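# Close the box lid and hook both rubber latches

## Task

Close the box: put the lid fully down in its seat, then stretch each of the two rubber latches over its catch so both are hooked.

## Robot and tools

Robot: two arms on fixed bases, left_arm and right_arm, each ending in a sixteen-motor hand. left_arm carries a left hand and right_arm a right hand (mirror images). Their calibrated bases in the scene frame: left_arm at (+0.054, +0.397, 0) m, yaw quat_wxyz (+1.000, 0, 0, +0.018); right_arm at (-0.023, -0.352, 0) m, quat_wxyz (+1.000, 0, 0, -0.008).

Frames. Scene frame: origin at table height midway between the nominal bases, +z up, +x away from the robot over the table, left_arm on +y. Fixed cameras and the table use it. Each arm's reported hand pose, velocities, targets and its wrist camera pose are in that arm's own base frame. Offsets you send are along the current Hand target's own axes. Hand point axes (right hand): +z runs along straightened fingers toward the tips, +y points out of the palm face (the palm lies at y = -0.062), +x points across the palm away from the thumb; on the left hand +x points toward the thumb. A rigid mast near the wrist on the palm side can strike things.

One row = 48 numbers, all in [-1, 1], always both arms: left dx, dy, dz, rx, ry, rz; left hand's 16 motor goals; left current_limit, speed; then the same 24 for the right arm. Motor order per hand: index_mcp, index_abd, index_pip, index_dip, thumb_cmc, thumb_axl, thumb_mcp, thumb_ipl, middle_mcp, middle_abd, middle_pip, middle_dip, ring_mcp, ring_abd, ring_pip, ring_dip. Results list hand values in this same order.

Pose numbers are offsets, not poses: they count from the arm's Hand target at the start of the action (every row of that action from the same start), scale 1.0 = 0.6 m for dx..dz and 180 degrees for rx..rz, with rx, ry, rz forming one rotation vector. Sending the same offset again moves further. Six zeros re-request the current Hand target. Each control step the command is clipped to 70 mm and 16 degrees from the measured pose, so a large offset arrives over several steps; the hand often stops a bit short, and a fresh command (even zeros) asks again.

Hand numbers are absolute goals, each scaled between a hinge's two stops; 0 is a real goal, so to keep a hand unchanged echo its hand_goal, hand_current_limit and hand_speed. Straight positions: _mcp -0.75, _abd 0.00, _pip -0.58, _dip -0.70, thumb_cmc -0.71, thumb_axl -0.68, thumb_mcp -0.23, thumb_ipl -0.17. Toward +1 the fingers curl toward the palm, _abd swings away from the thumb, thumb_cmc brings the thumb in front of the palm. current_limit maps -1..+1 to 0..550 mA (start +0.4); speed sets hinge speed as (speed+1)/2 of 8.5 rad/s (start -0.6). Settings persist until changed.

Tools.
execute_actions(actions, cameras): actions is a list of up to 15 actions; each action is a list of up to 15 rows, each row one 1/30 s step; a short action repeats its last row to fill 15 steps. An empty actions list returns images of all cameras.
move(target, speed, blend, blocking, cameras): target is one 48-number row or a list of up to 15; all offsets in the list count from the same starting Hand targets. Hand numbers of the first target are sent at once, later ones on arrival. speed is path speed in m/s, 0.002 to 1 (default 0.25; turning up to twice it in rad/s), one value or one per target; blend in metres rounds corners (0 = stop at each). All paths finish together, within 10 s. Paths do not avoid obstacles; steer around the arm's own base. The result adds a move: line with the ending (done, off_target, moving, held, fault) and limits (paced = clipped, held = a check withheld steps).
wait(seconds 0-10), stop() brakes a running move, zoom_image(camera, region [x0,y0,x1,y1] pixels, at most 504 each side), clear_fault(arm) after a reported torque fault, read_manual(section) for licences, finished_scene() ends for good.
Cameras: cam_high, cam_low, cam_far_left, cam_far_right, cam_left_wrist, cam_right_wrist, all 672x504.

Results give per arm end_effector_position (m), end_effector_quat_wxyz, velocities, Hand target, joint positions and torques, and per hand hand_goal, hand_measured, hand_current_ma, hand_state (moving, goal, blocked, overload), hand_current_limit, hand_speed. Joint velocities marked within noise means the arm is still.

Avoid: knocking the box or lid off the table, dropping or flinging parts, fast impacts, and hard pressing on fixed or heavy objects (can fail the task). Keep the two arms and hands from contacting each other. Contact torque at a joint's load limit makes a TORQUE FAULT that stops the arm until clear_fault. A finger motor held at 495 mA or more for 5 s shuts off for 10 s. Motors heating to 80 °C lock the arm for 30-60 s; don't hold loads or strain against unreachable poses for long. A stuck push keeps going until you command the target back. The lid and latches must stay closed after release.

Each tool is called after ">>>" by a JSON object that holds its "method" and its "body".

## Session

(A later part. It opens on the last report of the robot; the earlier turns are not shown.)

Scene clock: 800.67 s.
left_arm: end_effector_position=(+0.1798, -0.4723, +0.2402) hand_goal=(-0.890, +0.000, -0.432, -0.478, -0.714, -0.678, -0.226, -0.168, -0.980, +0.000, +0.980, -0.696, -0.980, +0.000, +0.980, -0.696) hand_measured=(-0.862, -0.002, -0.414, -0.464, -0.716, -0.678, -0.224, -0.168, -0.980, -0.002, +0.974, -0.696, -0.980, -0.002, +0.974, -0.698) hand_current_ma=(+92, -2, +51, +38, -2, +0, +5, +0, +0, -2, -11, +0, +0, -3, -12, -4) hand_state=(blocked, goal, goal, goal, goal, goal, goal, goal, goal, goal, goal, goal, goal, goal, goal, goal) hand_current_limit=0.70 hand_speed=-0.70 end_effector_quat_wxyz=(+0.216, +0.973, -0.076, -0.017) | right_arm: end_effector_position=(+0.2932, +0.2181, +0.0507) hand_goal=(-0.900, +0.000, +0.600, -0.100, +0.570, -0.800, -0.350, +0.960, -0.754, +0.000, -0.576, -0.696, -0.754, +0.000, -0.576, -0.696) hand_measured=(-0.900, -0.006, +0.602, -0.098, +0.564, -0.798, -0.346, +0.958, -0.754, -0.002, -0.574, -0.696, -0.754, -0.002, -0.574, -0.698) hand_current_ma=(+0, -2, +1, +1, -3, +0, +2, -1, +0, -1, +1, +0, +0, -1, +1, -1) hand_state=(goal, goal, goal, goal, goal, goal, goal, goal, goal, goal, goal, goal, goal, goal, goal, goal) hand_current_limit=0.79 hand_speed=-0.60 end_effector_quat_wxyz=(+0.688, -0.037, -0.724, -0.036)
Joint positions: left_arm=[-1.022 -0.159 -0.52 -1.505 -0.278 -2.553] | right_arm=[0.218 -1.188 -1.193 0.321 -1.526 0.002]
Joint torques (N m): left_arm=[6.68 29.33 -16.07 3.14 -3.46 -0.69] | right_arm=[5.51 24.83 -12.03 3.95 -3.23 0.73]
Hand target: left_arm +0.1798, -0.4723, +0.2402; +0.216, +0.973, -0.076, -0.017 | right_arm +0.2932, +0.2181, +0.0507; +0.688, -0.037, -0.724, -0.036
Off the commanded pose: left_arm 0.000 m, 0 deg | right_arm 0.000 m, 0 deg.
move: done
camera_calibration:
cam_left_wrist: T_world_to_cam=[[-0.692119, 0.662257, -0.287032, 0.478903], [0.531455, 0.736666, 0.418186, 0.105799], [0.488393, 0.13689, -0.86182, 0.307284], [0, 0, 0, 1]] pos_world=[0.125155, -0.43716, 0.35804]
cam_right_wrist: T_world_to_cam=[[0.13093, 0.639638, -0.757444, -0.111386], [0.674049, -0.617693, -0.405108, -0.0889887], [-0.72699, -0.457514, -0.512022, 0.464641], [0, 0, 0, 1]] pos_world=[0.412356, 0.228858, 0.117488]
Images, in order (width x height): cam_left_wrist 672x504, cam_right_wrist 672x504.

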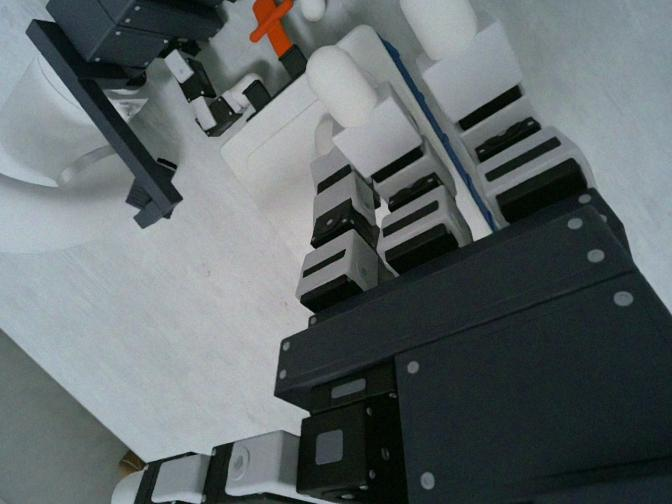

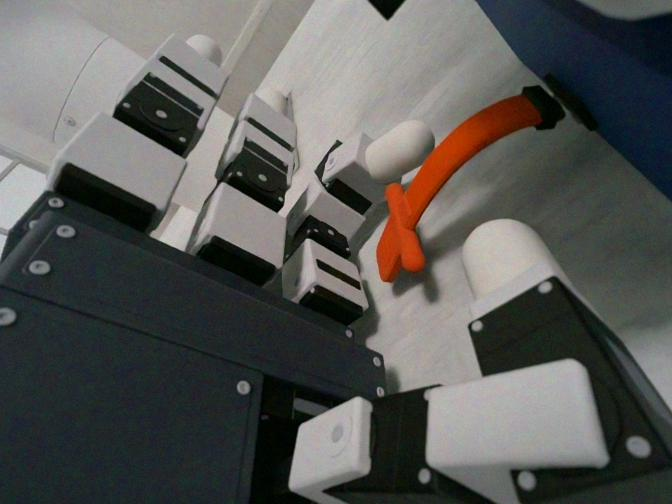

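>>> {"method": "move", "body": {"target": [0,0,0,0,0,0,-0.89,0,-0.431,-0.478,-0.714,-0.678,-0.226,-0.168,-0.98,0,0.98,-0.696,-0.98,0,0.98,-0.696,0.7,-0.7,0.0004,0,0.0083,0,0,0,-0.80,0,0.78,-0.05,0.571,-0.80,-0.12,0.90,-0.754,0,-0.576,-0.696,-0.754,0,-0.576,-0.696,0.79,-0.75], "speed": 0.03, "cameras": ["cam_right_wrist","cam_left_wrist"]}}

>>> {"method": "zoom_image", "body": {"camera": "cam_right_wrist", "region": [340, 60, 580, 300]}}

>>> {"method": "zoom_image", "body": {"camera": "cam_left_wrist", "region": [180, 0, 400, 150]}}

Scene clock: 803.70 s.
left_arm: end_effector_position=(+0.1798, -0.4723, +0.2402) hand_goal=(-0.890, +0.000, -0.432, -0.478, -0.714, -0.678, -0.226, -0.168, -0.980, +0.000, +0.980, -0.696, -0.980, +0.000, +0.980, -0.696) hand_measured=(-0.862, -0.002, -0.414, -0.464, -0.716, -0.678, -0.224, -0.168, -0.980, -0.002, +0.974, -0.696, -0.980, -0.002, +0.974, -0.698) hand_current_ma=(+92, -2, +51, +38, -2, +0, +5, +0, +0, -2, -11, +0, +0, -3, -12, -4) hand_state=(blocked, goal, goal, goal, goal, goal, goal, goal, goal, goal, goal, goal, goal, goal, goal, goal) hand_current_limit=0.70 hand_speed=-0.70 end_effector_quat_wxyz=(+0.216, +0.973, -0.076, -0.017) | right_arm: end_effector_position=(+0.2883, +0.2187, +0.0507) hand_goal=(-0.800, +0.000, +0.780, -0.050, +0.570, -0.800, -0.120, +0.900, -0.754, +0.000, -0.576, -0.696, -0.754, +0.000, -0.576, -0.696) hand_measured=(-0.802, -0.006, +0.776, -0.054, +0.564, -0.800, -0.122, +0.902, -0.754, -0.002, -0.574, -0.696, -0.754, -0.002, -0.574, -0.698) hand_current_ma=(-1, -2, -2, -1, -3, +0, -1, +1, +0, -1, +1, +0, +0, -1, +1, -1) hand_state=(goal, goal, goal, goal, goal, goal, goal, goal, goal, goal, goal, goal, goal, goal, goal, goal) hand_current_limit=0.79 hand_speed=-0.75 end_effector_quat_wxyz=(+0.688, -0.037, -0.724, -0.036)
Joint positions: left_arm=[-1.022 -0.159 -0.52 -1.505 -0.278 -2.553] | right_arm=[0.221 -1.184 -1.18 0.324 -1.517 -0.001]
Joint torques (N m): left_arm=[6.03 29.33 -16.15 3.33 -3.47 -0.58] | right_arm=[6.05 42.65 -1.68 3.78 1 -1.09]
Hand target: left_arm +0.1798, -0.4723, +0.2402; +0.216, +0.973, -0.076, -0.017 | right_arm +0.2883, +0.2187, +0.0507; +0.688, -0.037, -0.724, -0.036
Off the commanded pose: left_arm 0.000 m, 0 deg | right_arm 0.000 m, 0 deg.
move: done
camera_calibration:
cam_left_wrist: T_world_to_cam=[[-0.692119, 0.662257, -0.287032, 0.478903], [0.531455, 0.736666, 0.418186, 0.105799], [0.488393, 0.13689, -0.86182, 0.307284], [0, 0, 0, 1]] pos_world=[0.125155, -0.43716, 0.35804]
cam_right_wrist: T_world_to_cam=[[0.13093, 0.639638, -0.757444, -0.111051], [0.674049, -0.617693, -0.405108, -0.0853096], [-0.72699, -0.457514, -0.512022, 0.461235], [0, 0, 0, 1]] pos_world=[0.407356, 0.229358, 0.117488]
Images, in order (width x height): cam_left_wrist 672x504, cam_right_wrist 672x504.

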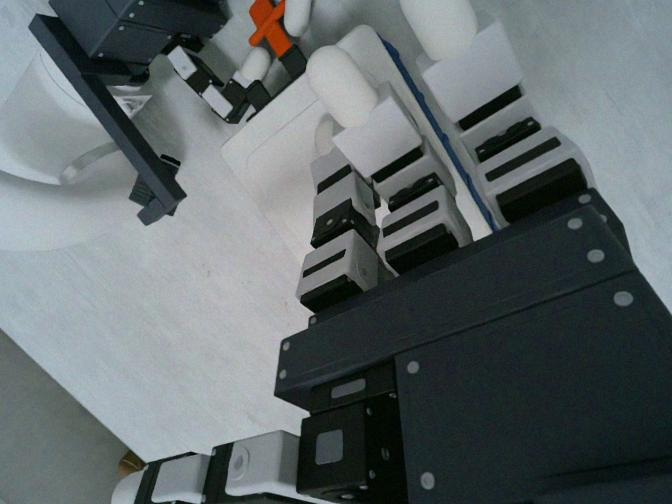

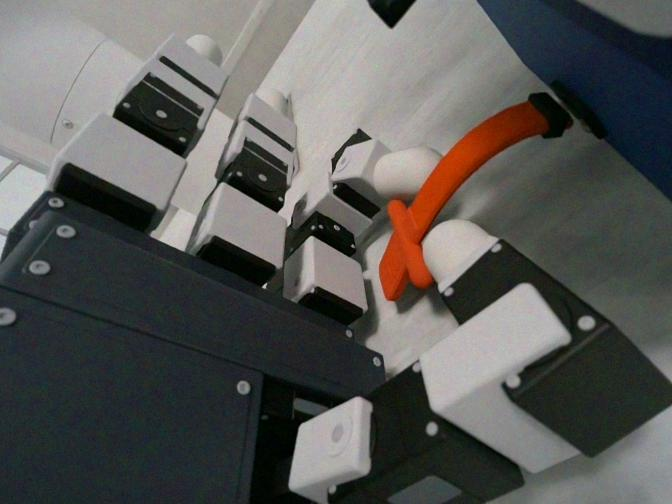

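Scaled by 2.100 from the camera's 672x504 image, which has a finer 960x720 frame.

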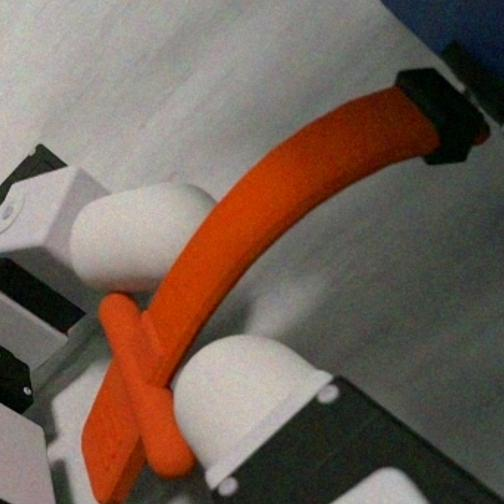

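Scaled by 2.291 from the camera's 672x504 image, which has a finer 960x720 frame.

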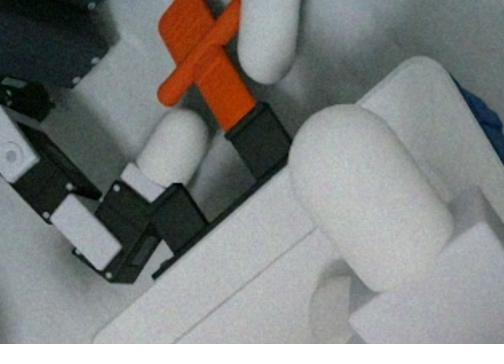

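>>> {"method": "move", "body": {"target": [0,0,0,0,0,0,-0.89,0,-0.431,-0.478,-0.714,-0.678,-0.226,-0.168,-0.98,0,0.98,-0.696,-0.98,0,0.98,-0.696,0.7,-0.7,0,0,0,0,0,0,-0.72,-0.02,0.92,-0.03,0.60,-0.80,-0.07,0.87,-0.754,0,-0.576,-0.696,-0.754,0,-0.576,-0.696,0.79,-0.85], "speed": 0.03, "cameras": ["cam_right_wrist","cam_left_wrist"]}}

>>> {"method": "zoom_image", "body": {"camera": "cam_right_wrist", "region": [340, 60, 580, 300]}}

>>> {"method": "zoom_image", "body": {"camera": "cam_left_wrist", "region": [180, 0, 400, 150]}}

Scene clock: 805.93 s.
left_arm: end_effector_position=(+0.1798, -0.4723, +0.2402) hand_goal=(-0.890, +0.000, -0.432, -0.478, -0.714, -0.678, -0.226, -0.168, -0.980, +0.000, +0.980, -0.696, -0.980, +0.000, +0.980, -0.696) hand_measured=(-0.862, -0.002, -0.414, -0.464, -0.716, -0.678, -0.224, -0.168, -0.980, -0.002, +0.974, -0.696, -0.980, -0.002, +0.974, -0.698) hand_current_ma=(+92, -2, +51, +38, -2, +0, +5, +0, +0, -2, -11, +0, +0, -3, -12, -4) hand_state=(blocked, goal, goal, goal, goal, goal, goal, goal, goal, goal, goal, goal, goal, goal, goal, goal) hand_current_limit=0.70 hand_speed=-0.70 end_effector_quat_wxyz=(+0.216, +0.973, -0.076, -0.017) | right_arm: end_effector_position=(+0.2883, +0.2187, +0.0507) hand_goal=(-0.720, -0.020, +0.920, -0.030, +0.600, -0.800, -0.070, +0.870, -0.754, +0.000, -0.576, -0.696, -0.754, +0.000, -0.576, -0.696) hand_measured=(-0.750, -0.022, +0.850, -0.046, +0.584, -0.804, -0.078, +0.874, -0.754, -0.002, -0.574, -0.696, -0.754, -0.002, -0.574, -0.698) hand_current_ma=(-45, +0, -152, -16, -18, -3, -8, +2, +0, -1, +1, +0, +0, -1, +1, -1) hand_state=(blocked, goal, blocked, goal, goal, goal, goal, goal, goal, goal, goal, goal, goal, goal, goal, goal) hand_current_limit=0.79 hand_speed=-0.85 end_effector_quat_wxyz=(+0.688, -0.037, -0.724, -0.036)
Joint positions: left_arm=[-1.022 -0.159 -0.52 -1.505 -0.278 -2.553] | right_arm=[0.221 -1.184 -1.18 0.324 -1.517 -0.001]
Joint torques (N m): left_arm=[6.26 28.58 -16.09 3.07 -3.55 -0.6] | right_arm=[6.74 42.7 -2.38 3.85 0.93 -1.03]
Hand target: left_arm +0.1798, -0.4723, +0.2402; +0.216, +0.973, -0.076, -0.017 | right_arm +0.2883, +0.2187, +0.0507; +0.688, -0.037, -0.724, -0.036
Off the commanded pose: left_arm 0.000 m, 0 deg | right_arm 0.000 m, 0 deg.
move: done
camera_calibration:
cam_left_wrist: T_world_to_cam=[[-0.692119, 0.662257, -0.287032, 0.478903], [0.531455, 0.736666, 0.418186, 0.105799], [0.488393, 0.13689, -0.86182, 0.307284], [0, 0, 0, 1]] pos_world=[0.125155, -0.43716, 0.35804]
cam_right_wrist: T_world_to_cam=[[0.13093, 0.639638, -0.757444, -0.111051], [0.674049, -0.617693, -0.405108, -0.0853096], [-0.72699, -0.457514, -0.512022, 0.461235], [0, 0, 0, 1]] pos_world=[0.407356, 0.229358, 0.117488]
Images, in order (width x height): cam_left_wrist 672x504, cam_right_wrist 672x504.

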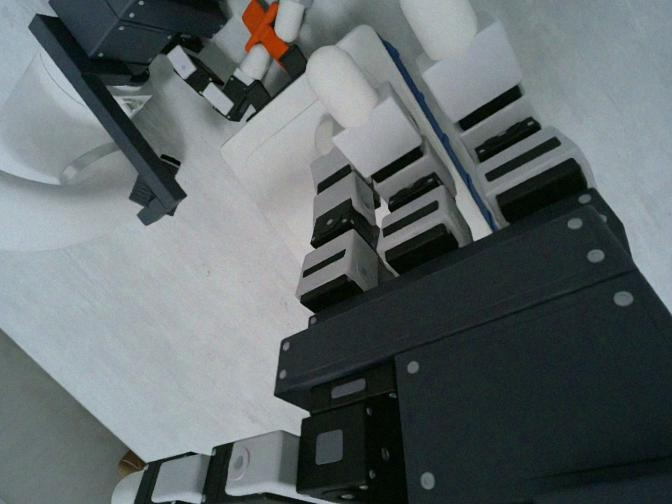

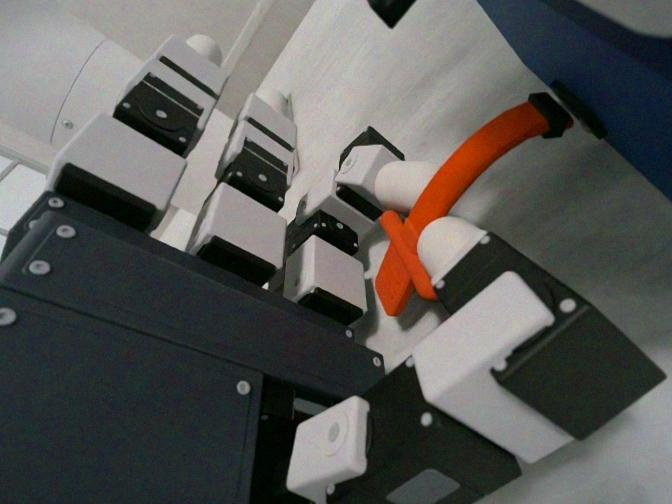

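Scaled by 2.100 from the camera's 672x504 image, which has a finer 960x720 frame.

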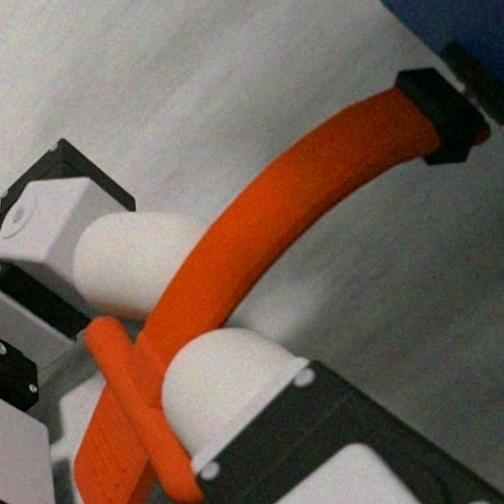

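Scaled by 2.291 from the camera's 672x504 image, which has a finer 960x720 frame.

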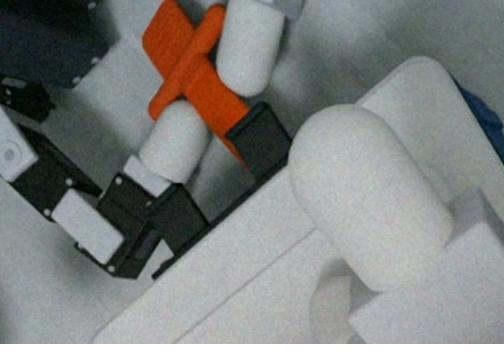

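>>> {"method": "move", "body": {"target": [[0,0,0,0,0,0,-0.89,0,-0.431,-0.478,-0.714,-0.678,-0.226,-0.168,-0.98,0,0.98,-0.696,-0.98,0,0.98,-0.696,0.7,-0.7,0.0550,0.0058,-0.0012,0,0,0,-0.72,-0.02,0.92,-0.03,0.60,-0.80,-0.07,0.87,-0.754,0,-0.576,-0.696,-0.754,0,-0.576,-0.696,0.79,-0.85],[0,0,0,0,0,0,-0.89,0,-0.431,-0.478,-0.714,-0.678,-0.226,-0.168,-0.98,0,0.98,-0.696,-0.98,0,0.98,-0.696,0.7,-0.7,0.0996,0.005,-0.0035,-0.0052,0,-0.0999,-0.72,-0.02,0.92,-0.03,0.60,-0.80,-0.07,0.87,-0.754,0,-0.576,-0.696,-0.754,0,-0.576,-0.696,0.79,-0.85]], "speed": 0.06, "blend": 0.005, "cameras": ["cam_right_wrist","cam_left_wrist","cam_far_left"]}}

>>> {"method": "zoom_image", "body": {"camera": "cam_right_wrist", "region": [340, 60, 580, 300]}}

>>> {"method": "zoom_image", "body": {"camera": "cam_left_wrist", "region": [180, 0, 340, 140]}}

Scene clock: 811.73 s.
left_arm: end_effector_position=(+0.1798, -0.4723, +0.2402) hand_goal=(-0.890, +0.000, -0.432, -0.478, -0.714, -0.678, -0.226, -0.168, -0.980, +0.000, +0.980, -0.696, -0.980, +0.000, +0.980, -0.696) hand_measured=(-0.862, -0.002, -0.414, -0.464, -0.716, -0.678, -0.224, -0.168, -0.980, -0.002, +0.974, -0.696, -0.980, -0.002, +0.974, -0.698) hand_current_ma=(+92, -2, +51, +38, -2, +0, +5, +0, +0, -2, -11, +0, +0, -3, -12, -4) hand_state=(blocked, goal, goal, goal, goal, goal, goal, goal, goal, goal, goal, goal, goal, goal, goal, goal) hand_current_limit=0.70 hand_speed=-0.70 end_effector_quat_wxyz=(+0.216, +0.973, -0.076, -0.017) | right_arm: end_effector_position=(+0.2877, +0.2217, +0.1104) hand_goal=(-0.720, -0.020, +0.920, -0.030, +0.600, -0.800, -0.070, +0.870, -0.754, +0.000, -0.576, -0.696, -0.754, +0.000, -0.576, -0.696) hand_measured=(-0.744, -0.014, +0.896, -0.042, +0.578, -0.820, -0.080, +0.862, -0.754, -0.002, -0.574, -0.696, -0.754, -0.002, -0.574, -0.698) hand_current_ma=(-35, +3, -31, -10, -29, -29, -12, -8, +0, -1, +1, +0, +0, -1, +1, -1) hand_state=(blocked, goal, blocked, goal, blocked, goal, goal, goal, goal, goal, goal, goal, goal, goal, goal, goal) hand_current_limit=0.79 hand_speed=-0.85 end_effector_quat_wxyz=(+0.674, +0.070, -0.720, -0.149)
Joint positions: left_arm=[-1.022 -0.159 -0.52 -1.505 -0.278 -2.553] | right_arm=[0.215 -1.106 -1.126 0.334 -1.543 -0.308]
Joint torques (N m): left_arm=[5.09 29.05 -16.01 2.94 -3.44 -0.54] | right_arm=[-8.21 24.2 -3.5 3.96 -0.91 -1.37]
Hand target: left_arm +0.1798, -0.4723, +0.2402; +0.216, +0.973, -0.076, -0.017 | right_arm +0.2877, +0.2217, +0.1105; +0.674, +0.070, -0.720, -0.149
Off the commanded pose: left_arm 0.000 m, 0 deg | right_arm 0.000 m, 0 deg.
move: done
camera_calibration:
cam_left_wrist: T_world_to_cam=[[-0.692119, 0.662257, -0.287032, 0.478903], [0.531455, 0.736666, 0.418186, 0.105799], [0.488393, 0.13689, -0.86182, 0.307284], [0, 0, 0, 1]] pos_world=[0.125155, -0.43716, 0.35804]
cam_right_wrist: T_world_to_cam=[[0.152471, 0.840741, -0.519527, -0.144785], [0.689419, -0.46713, -0.553617, -0.0801881], [-0.708134, -0.273761, -0.650846, 0.462071], [0, 0, 0, 1]] pos_world=[0.404567, 0.210766, 0.181124]
Images, in order (width x height): cam_far_left 672x504, cam_left_wrist 672x504, cam_right_wrist 672x504.

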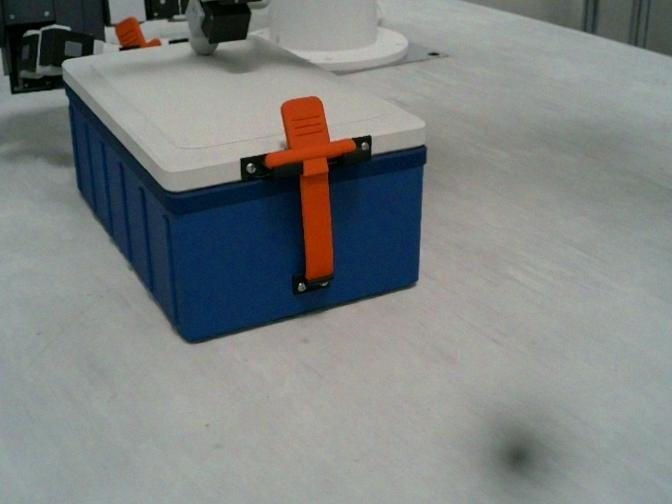

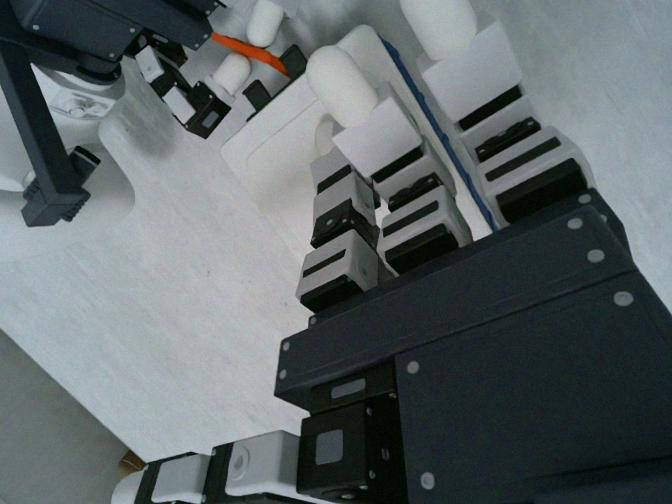

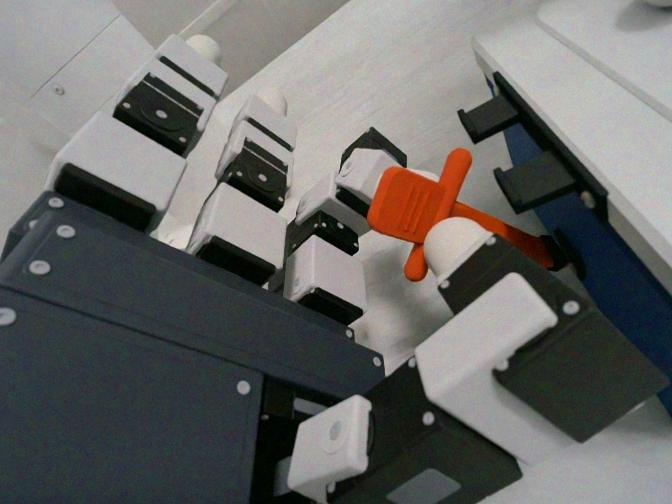

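Scaled by 2.100 from the camera's 672x504 image, which has a finer 960x720 frame.

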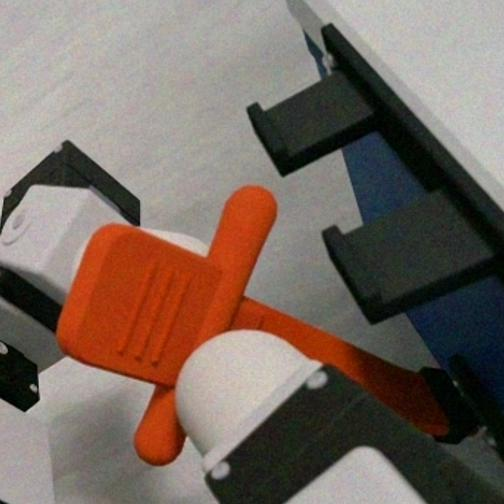

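Scaled by 3.150 from the camera's 672x504 image, which has a finer 960x720 frame.

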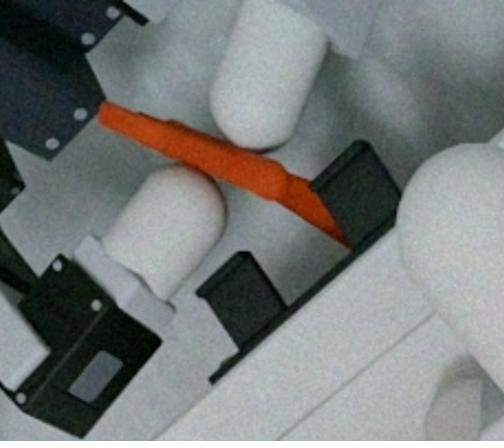

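>>> {"method": "move", "body": {"target": [[0,0,0,0,0,0,-0.89,0,-0.431,-0.478,-0.714,-0.678,-0.226,-0.168,-0.98,0,0.98,-0.696,-0.98,0,0.98,-0.696,0.7,-0.7,-0.0427,-0.0130,0.0022,0.0052,0,0.0999,-0.72,-0.02,0.92,-0.03,0.60,-0.80,-0.07,0.87,-0.754,0,-0.576,-0.696,-0.754,0,-0.576,-0.696,0.79,-0.85],[0,0,0,0,0,0,-0.89,0,-0.431,-0.478,-0.714,-0.678,-0.226,-0.168,-0.98,0,0.98,-0.696,-0.98,0,0.98,-0.696,0.7,-0.7,-0.0932,-0.0356,0.0032,0.0052,0,0.0999,-0.72,-0.02,0.92,-0.03,0.60,-0.80,-0.07,0.87,-0.754,0,-0.576,-0.696,-0.754,0,-0.576,-0.696,0.79,-0.85]], "speed": 0.1, "blend": 0.005, "cameras": ["cam_right_wrist"]}}

>>> {"method": "zoom_image", "body": {"camera": "cam_right_wrist", "region": [340, 60, 580, 300]}}

Scene clock: 819.07 s.
left_arm: end_effector_position=(+0.1798, -0.4723, +0.2402) hand_goal=(-0.890, +0.000, -0.432, -0.478, -0.714, -0.678, -0.226, -0.168, -0.980, +0.000, +0.980, -0.696, -0.980, +0.000, +0.980, -0.696) hand_measured=(-0.862, -0.002, -0.414, -0.464, -0.716, -0.678, -0.224, -0.168, -0.980, -0.002, +0.974, -0.696, -0.980, -0.002, +0.974, -0.698) hand_current_ma=(+92, -2, +51, +38, -2, +0, +5, +0, +0, -2, -11, +0, +0, -3, -12, -4) hand_state=(blocked, goal, goal, goal, goal, goal, goal, goal, goal, goal, goal, goal, goal, goal, goal, goal) hand_current_limit=0.70 hand_speed=-0.70 end_effector_quat_wxyz=(+0.216, +0.973, -0.076, -0.017) | right_arm: end_effector_position=(+0.2883, +0.2186, +0.0507) hand_goal=(-0.720, -0.020, +0.920, -0.030, +0.600, -0.800, -0.070, +0.870, -0.754, +0.000, -0.576, -0.696, -0.754, +0.000, -0.576, -0.696) hand_measured=(-0.748, -0.028, +0.900, -0.032, +0.580, -0.812, -0.080, +0.868, -0.754, -0.002, -0.574, -0.696, -0.754, -0.002, -0.574, -0.698) hand_current_ma=(-42, -4, -24, -1, -22, -15, -13, -1, +0, -1, +1, +0, +0, -1, +1, -1) hand_state=(blocked, goal, blocked, goal, goal, goal, goal, goal, goal, goal, goal, goal, goal, goal, goal, goal) hand_current_limit=0.79 hand_speed=-0.85 end_effector_quat_wxyz=(+0.688, -0.037, -0.724, -0.036)
Joint positions: left_arm=[-1.022 -0.159 -0.52 -1.505 -0.278 -2.553] | right_arm=[0.221 -1.184 -1.18 0.324 -1.517 -0.001]
Joint torques (N m): left_arm=[4.24 29.59 -15.96 2.83 -3.42 -0.64] | right_arm=[-7.31 24.7 -12.51 -3.35 1.04 -1.09]
Hand target: left_arm +0.1798, -0.4723, +0.2402; +0.216, +0.973, -0.076, -0.017 | right_arm +0.2882, +0.2186, +0.0506; +0.688, -0.037, -0.724, -0.036
Off the commanded pose: left_arm 0.000 m, 0 deg | right_arm 0.000 m, 0 deg.
move: done
camera_calibration:
cam_right_wrist: T_world_to_cam=[[0.13093, 0.639638, -0.757444, -0.111051], [0.674049, -0.617693, -0.405108, -0.0853096], [-0.72699, -0.457514, -0.512022, 0.461235], [0, 0, 0, 1]] pos_world=[0.407356, 0.229358, 0.117488]
Images, in order (width x height): cam_right_wrist 672x504.

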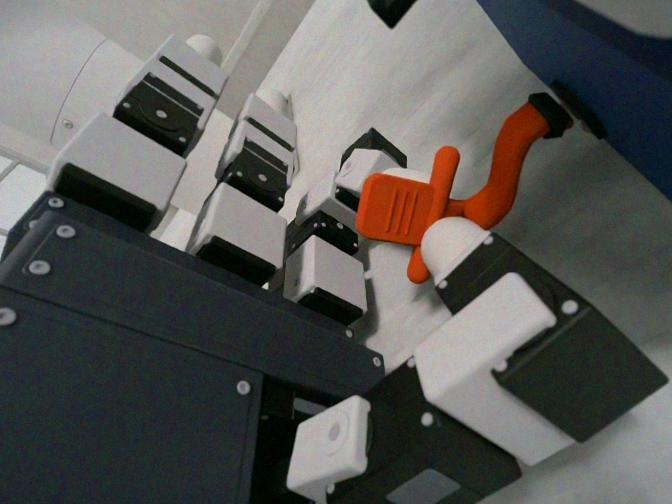

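Scaled by 2.100 from the camera's 672x504 image, which has a finer 960x720 frame.

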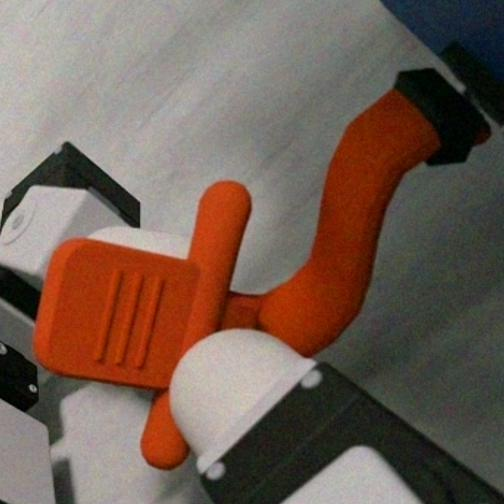

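>>> {"method": "move", "body": {"target": [0,0,0,0,0,0,-0.89,0,-0.431,-0.478,-0.714,-0.678,-0.226,-0.168,-0.98,0,0.98,-0.696,-0.98,0,0.98,-0.696,0.7,-0.7,0,0,0,0,0,0,-0.9,0,0.60,-0.10,0.571,-0.80,-0.35,0.96,-0.754,0,-0.576,-0.696,-0.754,0,-0.576,-0.696,0.79,-0.8], "speed": 0.1, "cameras": ["cam_right_wrist","cam_left_wrist"]}}

>>> {"method": "zoom_image", "body": {"camera": "cam_left_wrist", "region": [180, 0, 340, 140]}}

Scene clock: 820.93 s.
left_arm: end_effector_position=(+0.1798, -0.4723, +0.2402) hand_goal=(-0.890, +0.000, -0.432, -0.478, -0.714, -0.678, -0.226, -0.168, -0.980, +0.000, +0.980, -0.696, -0.980, +0.000, +0.980, -0.696) hand_measured=(-0.862, -0.002, -0.414, -0.464, -0.716, -0.678, -0.224, -0.168, -0.980, -0.002, +0.974, -0.696, -0.980, -0.002, +0.974, -0.698) hand_current_ma=(+92, -2, +51, +38, -2, +0, +5, +0, +0, -2, -11, +0, +0, -3, -12, -4) hand_state=(blocked, goal, goal, goal, goal, goal, goal, goal, goal, goal, goal, goal, goal, goal, goal, goal) hand_current_limit=0.70 hand_speed=-0.70 end_effector_quat_wxyz=(+0.216, +0.973, -0.076, -0.017) | right_arm: end_effector_position=(+0.2883, +0.2186, +0.0506) hand_goal=(-0.900, +0.000, +0.600, -0.100, +0.570, -0.800, -0.350, +0.960, -0.754, +0.000, -0.576, -0.696, -0.754, +0.000, -0.576, -0.696) hand_measured=(-0.900, -0.006, +0.602, -0.098, +0.566, -0.804, -0.346, +0.958, -0.754, -0.002, -0.574, -0.696, -0.754, -0.002, -0.574, -0.698) hand_current_ma=(+0, -3, +1, +1, -3, -2, +2, -1, +0, -1, +1, +0, +0, -1, +1, -1) hand_state=(goal, goal, goal, goal, goal, goal, goal, goal, goal, goal, goal, goal, goal, goal, goal, goal) hand_current_limit=0.79 hand_speed=-0.80 end_effector_quat_wxyz=(+0.688, -0.037, -0.724, -0.036)
Joint positions: left_arm=[-1.022 -0.159 -0.52 -1.505 -0.278 -2.553] | right_arm=[0.221 -1.184 -1.18 0.324 -1.517 -0.001]
Joint torques (N m): left_arm=[4.67 28.54 -15.9 3.03 -3.5 -0.62] | right_arm=[-7.77 24.93 -11.41 -3.23 0.74 -1.02]
Hand target: left_arm +0.1798, -0.4723, +0.2402; +0.216, +0.973, -0.076, -0.017 | right_arm +0.2882, +0.2186, +0.0506; +0.688, -0.037, -0.724, -0.036
Off the commanded pose: left_arm 0.000 m, 0 deg | right_arm 0.000 m, 0 deg.
move: done
camera_calibration:
cam_left_wrist: T_world_to_cam=[[-0.692119, 0.662257, -0.287032, 0.478903], [0.531455, 0.736666, 0.418186, 0.105799], [0.488393, 0.13689, -0.86182, 0.307284], [0, 0, 0, 1]] pos_world=[0.125155, -0.43716, 0.35804]
cam_right_wrist: T_world_to_cam=[[0.130939, 0.639644, -0.757437, -0.111057], [0.674098, -0.617662, -0.405074, -0.0853406], [-0.726943, -0.457547, -0.512059, 0.461228], [0, 0, 0, 1]] pos_world=[0.407356, 0.229359, 0.117488]
Images, in order (width x height): cam_left_wrist 672x504, cam_right_wrist 672x504.

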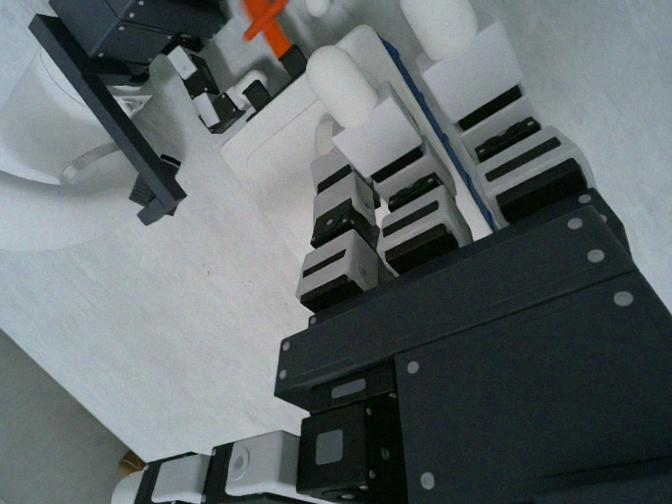

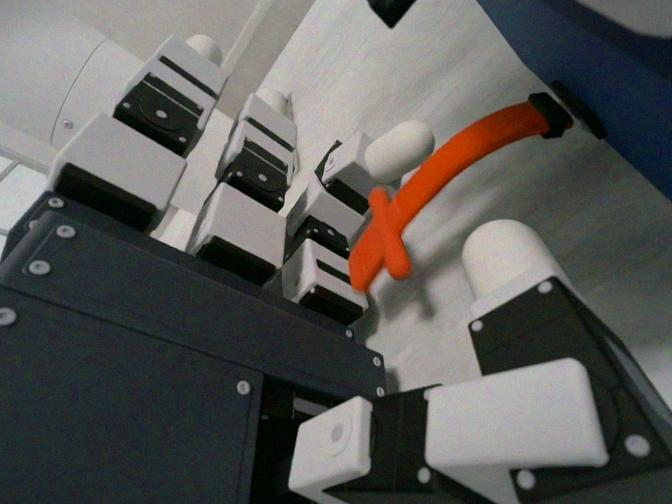

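Scaled by 3.150 from the camera's 672x504 image, which has a finer 960x720 frame.

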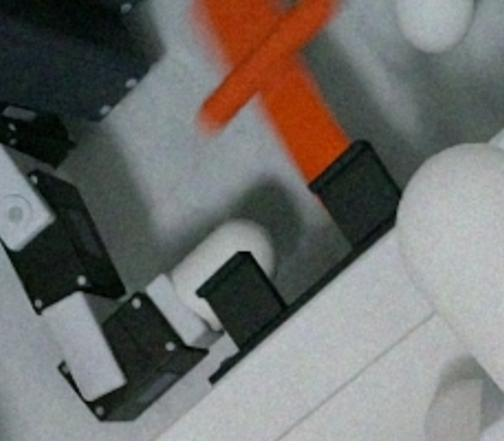

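>>> {"method": "move", "body": {"target": [[0,0,0,0,0,0,-0.89,0,-0.431,-0.478,-0.714,-0.678,-0.226,-0.168,-0.98,0,0.98,-0.696,-0.98,0,0.98,-0.696,0.7,-0.7,-0.0004,-0.125,-0.0083,0,0,0,-0.9,0,0.60,-0.10,0.571,-0.80,-0.35,0.96,-0.754,0,-0.576,-0.696,-0.754,0,-0.576,-0.696,0.79,-0.6],[0,0,0,0,0,0,-0.89,0,-0.431,-0.478,-0.714,-0.678,-0.226,-0.168,-0.98,0,0.98,-0.696,-0.98,0,0.98,-0.696,0.7,-0.7,-0.0223,-0.1242,-0.0442,0.0023,0,0.0444,-0.80,0,-0.289,0.71,0.571,-0.75,0.202,0.676,-0.754,0,-0.576,-0.696,-0.754,0,-0.576,-0.696,0.79,-0.6]], "speed": 0.1, "cameras": ["cam_right_wrist","cam_left_wrist"]}}

>>> {"method": "zoom_image", "body": {"camera": "cam_right_wrist", "region": [340, 0, 640, 300]}}

>>> {"method": "zoom_image", "body": {"camera": "cam_left_wrist", "region": [180, 0, 400, 150]}}

Scene clock: 833.33 s.
left_arm: end_effector_position=(+0.1798, -0.4723, +0.2402) hand_goal=(-0.890, +0.000, -0.432, -0.478, -0.714, -0.678, -0.226, -0.168, -0.980, +0.000, +0.980, -0.696, -0.980, +0.000, +0.980, -0.696) hand_measured=(-0.862, -0.002, -0.414, -0.464, -0.716, -0.678, -0.224, -0.168, -0.980, -0.002, +0.974, -0.696, -0.980, -0.002, +0.974, -0.698) hand_current_ma=(+92, -2, +51, +38, -2, +0, +5, +0, +0, -2, -11, +0, +0, -3, -12, -4) hand_state=(blocked, goal, goal, goal, goal, goal, goal, goal, goal, goal, goal, goal, goal, goal, goal, goal) hand_current_limit=0.70 hand_speed=-0.70 end_effector_quat_wxyz=(+0.216, +0.973, -0.076, -0.017) | right_arm: end_effector_position=(+0.3076, +0.1417, +0.0386) hand_goal=(-0.800, +0.000, -0.290, +0.710, +0.570, -0.750, +0.202, +0.676, -0.754, +0.000, -0.576, -0.696, -0.754, +0.000, -0.576, -0.696) hand_measured=(-0.802, -0.006, -0.286, +0.708, +0.566, -0.754, +0.200, +0.678, -0.754, -0.002, -0.574, -0.696, -0.754, -0.002, -0.574, -0.698) hand_current_ma=(+0, -3, +1, -1, -3, -3, -1, +1, +0, -1, +1, +0, +0, -1, +1, -1) hand_state=(goal, goal, goal, goal, goal, goal, goal, goal, goal, goal, goal, goal, goal, goal, goal, goal) hand_current_limit=0.79 hand_speed=-0.60 end_effector_quat_wxyz=(+0.689, -0.085, -0.719, +0.015)
Joint positions: left_arm=[-1.022 -0.159 -0.52 -1.505 -0.278 -2.553] | right_arm=[0.077 -1.194 -1.207 0.174 -1.535 0.142]
Joint torques (N m): left_arm=[3.5 28.62 -15.9 2.75 -3.48 -0.56] | right_arm=[6.33 23.71 -11.95 -3.56 -3.27 0.45]
Hand target: left_arm +0.1798, -0.4723, +0.2402; +0.216, +0.973, -0.076, -0.017 | right_arm +0.3076, +0.1417, +0.0386; +0.689, -0.085, -0.719, +0.015
Off the commanded pose: left_arm 0.000 m, 0 deg | right_arm 0.000 m, 0 deg.
move: done
camera_calibration:
cam_left_wrist: T_world_to_cam=[[-0.692119, 0.662257, -0.287032, 0.478903], [0.531455, 0.736666, 0.418186, 0.105799], [0.488393, 0.13689, -0.86182, 0.307284], [0, 0, 0, 1]] pos_world=[0.125155, -0.43716, 0.35804]
cam_right_wrist: T_world_to_cam=[[0.119278, 0.528434, -0.840554, -0.0509264], [0.669007, -0.668326, -0.325223, -0.145037], [-0.733623, -0.523544, -0.433243, 0.442253], [0, 0, 0, 1]] pos_world=[0.427552, 0.161518, 0.101627]
Images, in order (width x height): cam_left_wrist 672x504, cam_right_wrist 672x504.

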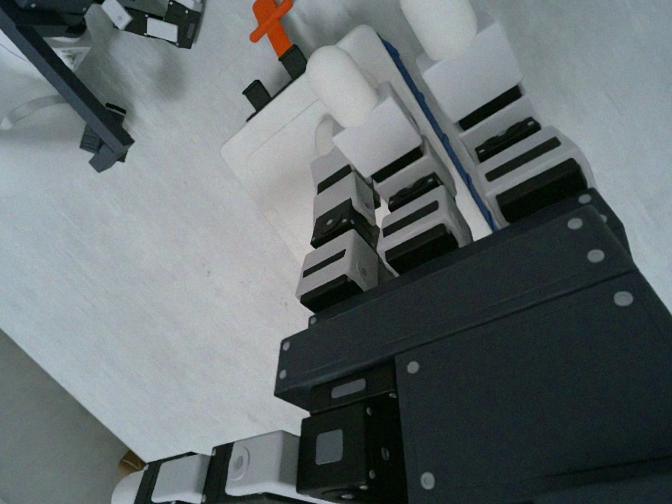

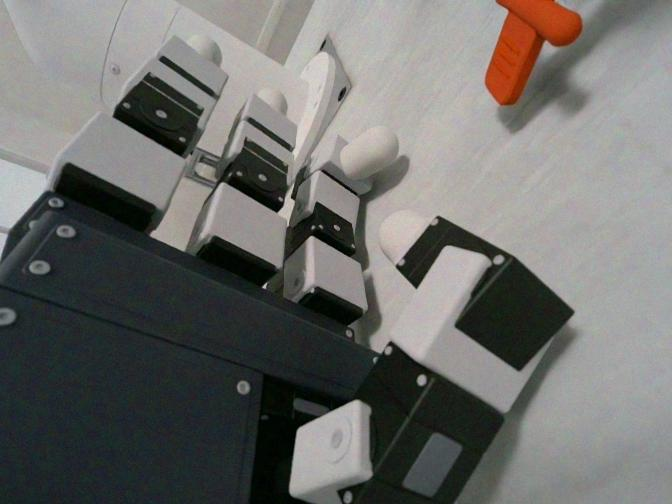

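Scaled by 1.680 from the camera's 672x504 image, which has a finer 960x720 frame.

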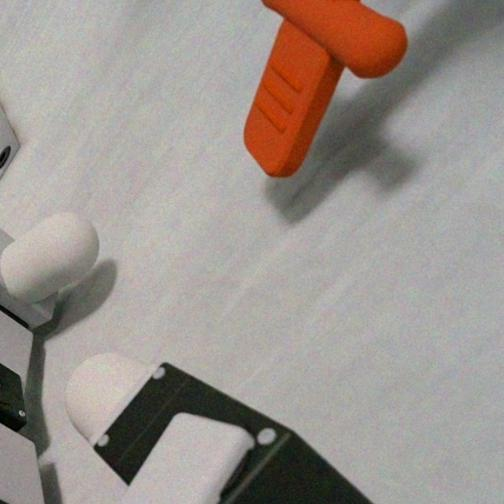

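Scaled by 2.291 from the camera's 672x504 image, which has a finer 960x720 frame.

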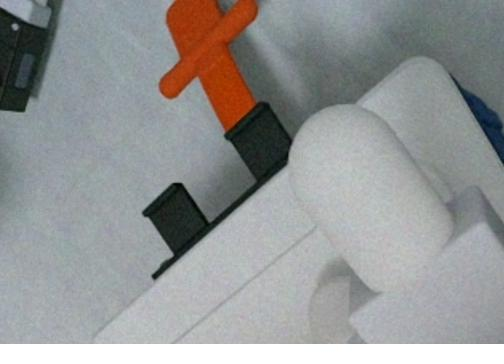

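>>> {"method": "move", "body": {"target": [0,0,0,0,0,0,-0.89,0,-0.431,-0.478,-0.714,-0.678,-0.226,-0.168,-0.98,0,0.98,-0.696,-0.98,0,0.98,-0.696,0.7,-0.7,0.0125,0.0891,-0.0007,0,0,0,-0.80,0,-0.289,0.71,0.571,-0.75,0.202,0.676,-0.754,0,-0.576,-0.696,-0.754,0,-0.576,-0.696,0.79,-0.6], "speed": 0.08, "cameras": ["cam_right_wrist","cam_left_wrist"]}}

>>> {"method": "zoom_image", "body": {"camera": "cam_right_wrist", "region": [320, 60, 560, 300]}}

>>> {"method": "zoom_image", "body": {"camera": "cam_left_wrist", "region": [180, 0, 340, 140]}}

Scene clock: 835.57 s.
left_arm: end_effector_position=(+0.1798, -0.4723, +0.2402) hand_goal=(-0.890, +0.000, -0.432, -0.478, -0.714, -0.678, -0.226, -0.168, -0.980, +0.000, +0.980, -0.696, -0.980, +0.000, +0.980, -0.696) hand_measured=(-0.862, -0.002, -0.414, -0.464, -0.716, -0.678, -0.224, -0.168, -0.980, -0.002, +0.974, -0.696, -0.980, -0.002, +0.974, -0.698) hand_current_ma=(+92, -2, +51, +38, -2, +0, +5, +0, +0, -2, -11, +0, +0, -3, -12, -4) hand_state=(blocked, goal, goal, goal, goal, goal, goal, goal, goal, goal, goal, goal, goal, goal, goal, goal) hand_current_limit=0.70 hand_speed=-0.70 end_effector_quat_wxyz=(+0.216, +0.973, -0.076, -0.017) | right_arm: end_effector_position=(+0.3132, +0.1954, +0.0386) hand_goal=(-0.800, +0.000, -0.290, +0.710, +0.570, -0.750, +0.202, +0.676, -0.754, +0.000, -0.576, -0.696, -0.754, +0.000, -0.576, -0.696) hand_measured=(-0.800, -0.006, -0.288, +0.708, +0.566, -0.754, +0.200, +0.678, -0.754, -0.002, -0.574, -0.696, -0.754, -0.002, -0.574, -0.698) hand_current_ma=(+0, -3, +1, -1, -3, -3, -1, +1, +0, -1, +1, +0, +0, -1, +1, -1) hand_state=(goal, goal, goal, goal, goal, goal, goal, goal, goal, goal, goal, goal, goal, goal, goal, goal) hand_current_limit=0.79 hand_speed=-0.60 end_effector_quat_wxyz=(+0.689, -0.085, -0.719, +0.015)
Joint positions: left_arm=[-1.022 -0.159 -0.52 -1.505 -0.278 -2.553] | right_arm=[0.178 -1.205 -1.244 0.274 -1.559 0.151]
Joint torques (N m): left_arm=[3 28.43 -16.09 3.03 -3.47 -0.57] | right_arm=[6.16 25.69 -12.09 4.45 -3.34 0.86]
Hand target: left_arm +0.1798, -0.4723, +0.2402; +0.216, +0.973, -0.076, -0.017 | right_arm +0.3132, +0.1954, +0.0386; +0.689, -0.085, -0.719, +0.015
Off the commanded pose: left_arm 0.000 m, 0 deg | right_arm 0.000 m, 0 deg.
move: done
camera_calibration:
cam_left_wrist: T_world_to_cam=[[-0.692119, 0.662257, -0.287032, 0.478903], [0.531455, 0.736666, 0.418186, 0.105799], [0.488393, 0.13689, -0.86182, 0.307284], [0, 0, 0, 1]] pos_world=[0.125155, -0.43716, 0.35804]
cam_right_wrist: T_world_to_cam=[[0.119261, 0.528517, -0.840503, -0.079987], [0.668968, -0.668317, -0.325323, -0.112869], [-0.733661, -0.523471, -0.433265, 0.474479], [0, 0, 0, 1]] pos_world=[0.433152, 0.215218, 0.101627]
Images, in order (width x height): cam_left_wrist 672x504, cam_right_wrist 672x504.

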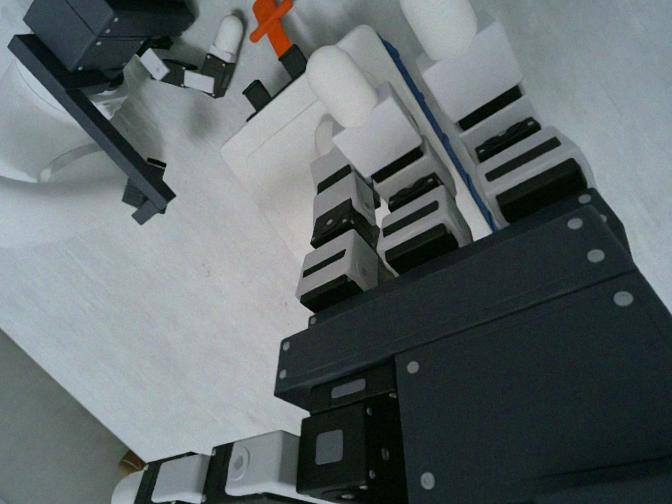

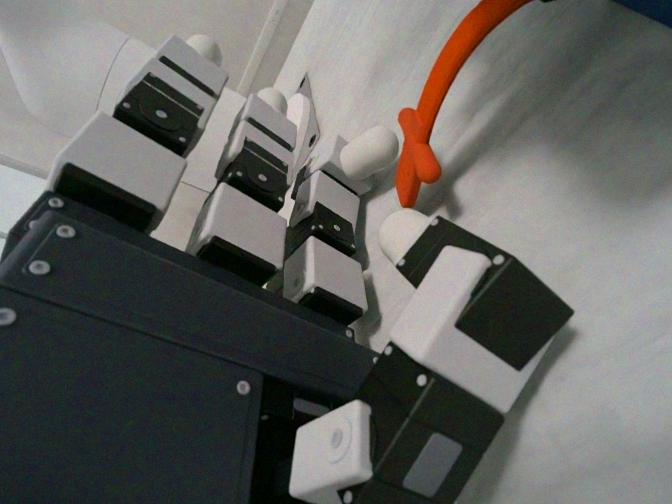

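Scaled by 2.100 from the camera's 672x504 image, which has a finer 960x720 frame.

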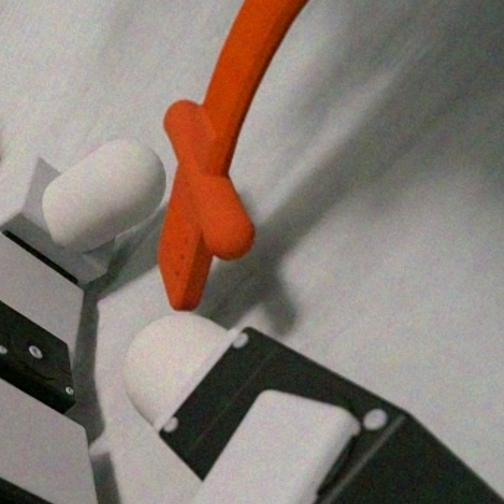

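Scaled by 3.150 from the camera's 672x504 image, which has a finer 960x720 frame.

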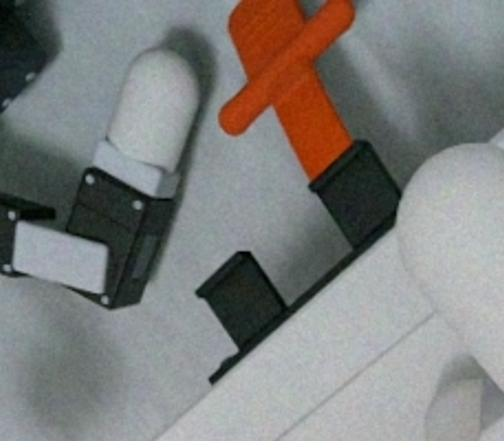

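>>> {"method": "move", "body": {"target": [0,0,0,0,0,0,-0.89,0,-0.431,-0.478,-0.714,-0.678,-0.226,-0.168,-0.98,0,0.98,-0.696,-0.98,0,0.98,-0.696,0.7,-0.7,0.0013,0.0096,0.0012,0,0,0,-0.78,0,-0.10,0.76,0.571,-0.75,0.33,0.47,-0.754,0,-0.576,-0.696,-0.754,0,-0.576,-0.696,0.79,-0.75], "speed": 0.03, "cameras": ["cam_right_wrist","cam_left_wrist"]}}

>>> {"method": "zoom_image", "body": {"camera": "cam_right_wrist", "region": [320, 60, 560, 300]}}

>>> {"method": "zoom_image", "body": {"camera": "cam_left_wrist", "region": [180, 0, 340, 140]}}

Scene clock: 840.93 s.
left_arm: end_effector_position=(+0.1798, -0.4723, +0.2402) hand_goal=(-0.890, +0.000, -0.432, -0.478, -0.714, -0.678, -0.226, -0.168, -0.980, +0.000, +0.980, -0.696, -0.980, +0.000, +0.980, -0.696) hand_measured=(-0.862, -0.002, -0.414, -0.464, -0.716, -0.678, -0.224, -0.168, -0.980, -0.002, +0.974, -0.696, -0.980, -0.002, +0.974, -0.698) hand_current_ma=(+92, -2, +51, +38, -2, +0, +5, +0, +0, -2, -11, +0, +0, -3, -12, -4) hand_state=(blocked, goal, goal, goal, goal, goal, goal, goal, goal, goal, goal, goal, goal, goal, goal, goal) hand_current_limit=0.70 hand_speed=-0.70 end_effector_quat_wxyz=(+0.216, +0.973, -0.076, -0.017) | right_arm: end_effector_position=(+0.3130, +0.2012, +0.0385) hand_goal=(-0.780, +0.000, -0.100, +0.760, +0.570, -0.750, +0.330, +0.470, -0.754, +0.000, -0.576, -0.696, -0.754, +0.000, -0.576, -0.696) hand_measured=(-0.782, -0.006, -0.102, +0.758, +0.566, -0.754, +0.328, +0.472, -0.754, -0.002, -0.574, -0.696, -0.754, -0.002, -0.574, -0.698) hand_current_ma=(+0, -3, -1, -1, -3, -3, -1, +1, +0, -1, +1, +0, +0, -1, +1, -1) hand_state=(goal, goal, goal, goal, goal, goal, goal, goal, goal, goal, goal, goal, goal, goal, goal, goal) hand_current_limit=0.79 hand_speed=-0.75 end_effector_quat_wxyz=(+0.689, -0.085, -0.719, +0.015)
Joint positions: left_arm=[-1.022 -0.159 -0.52 -1.505 -0.278 -2.553] | right_arm=[0.189 -1.206 -1.247 0.284 -1.561 0.151]
Joint torques (N m): left_arm=[2.45 29.07 -15.93 2.96 -3.46 -0.6] | right_arm=[6.36 24.4 -12.29 3.9 -3.42 0.87]
Hand target: left_arm +0.1798, -0.4723, +0.2402; +0.216, +0.973, -0.076, -0.017 | right_arm +0.3130, +0.2013, +0.0385; +0.689, -0.085, -0.719, +0.015
Off the commanded pose: left_arm 0.000 m, 0 deg | right_arm 0.000 m, 0 deg.
move: done
camera_calibration:
cam_left_wrist: T_world_to_cam=[[-0.692119, 0.662257, -0.287032, 0.478903], [0.531455, 0.736666, 0.418186, 0.105799], [0.488393, 0.13689, -0.86182, 0.307284], [0, 0, 0, 1]] pos_world=[0.125155, -0.43716, 0.35804]
cam_right_wrist: T_world_to_cam=[[0.119317, 0.528461, -0.840531, -0.0831335], [0.668958, -0.668361, -0.325252, -0.108952], [-0.733661, -0.523471, -0.433265, 0.477398], [0, 0, 0, 1]] pos_world=[0.433052, 0.221018, 0.101527]
Images, in order (width x height): cam_left_wrist 672x504, cam_right_wrist 672x504.

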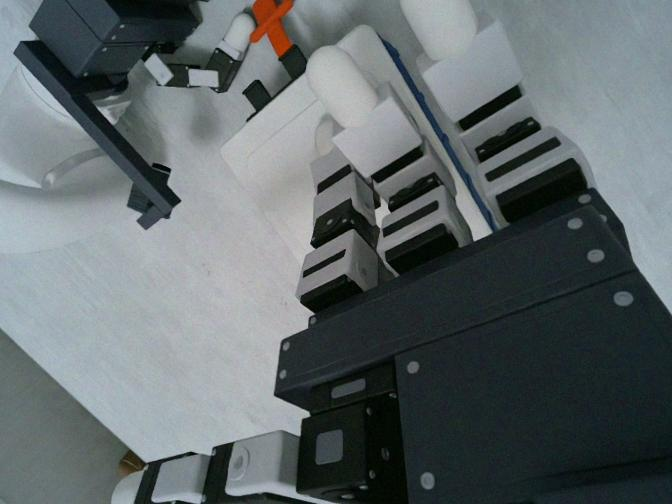

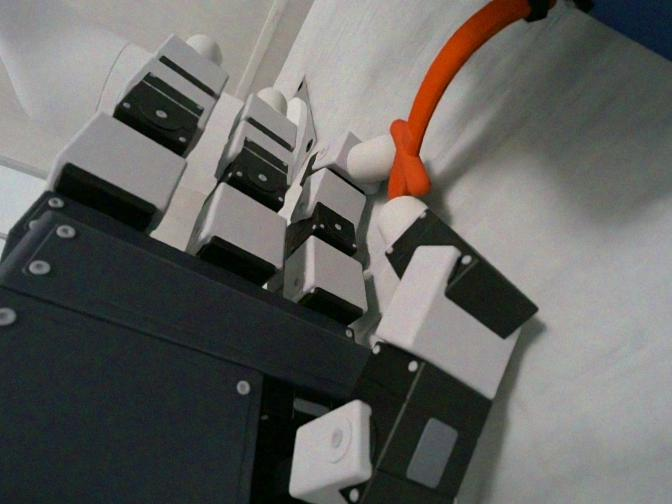

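Scaled by 2.100 from the camera's 672x504 image, which has a finer 960x720 frame.

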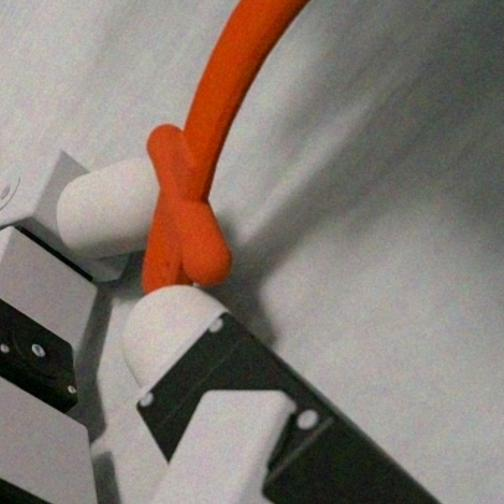

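Scaled by 3.150 from the camera's 672x504 image, which has a finer 960x720 frame.

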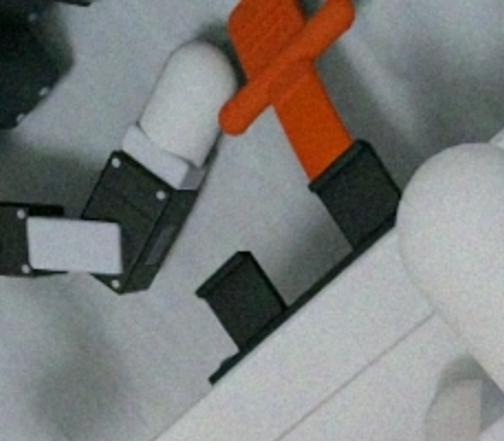

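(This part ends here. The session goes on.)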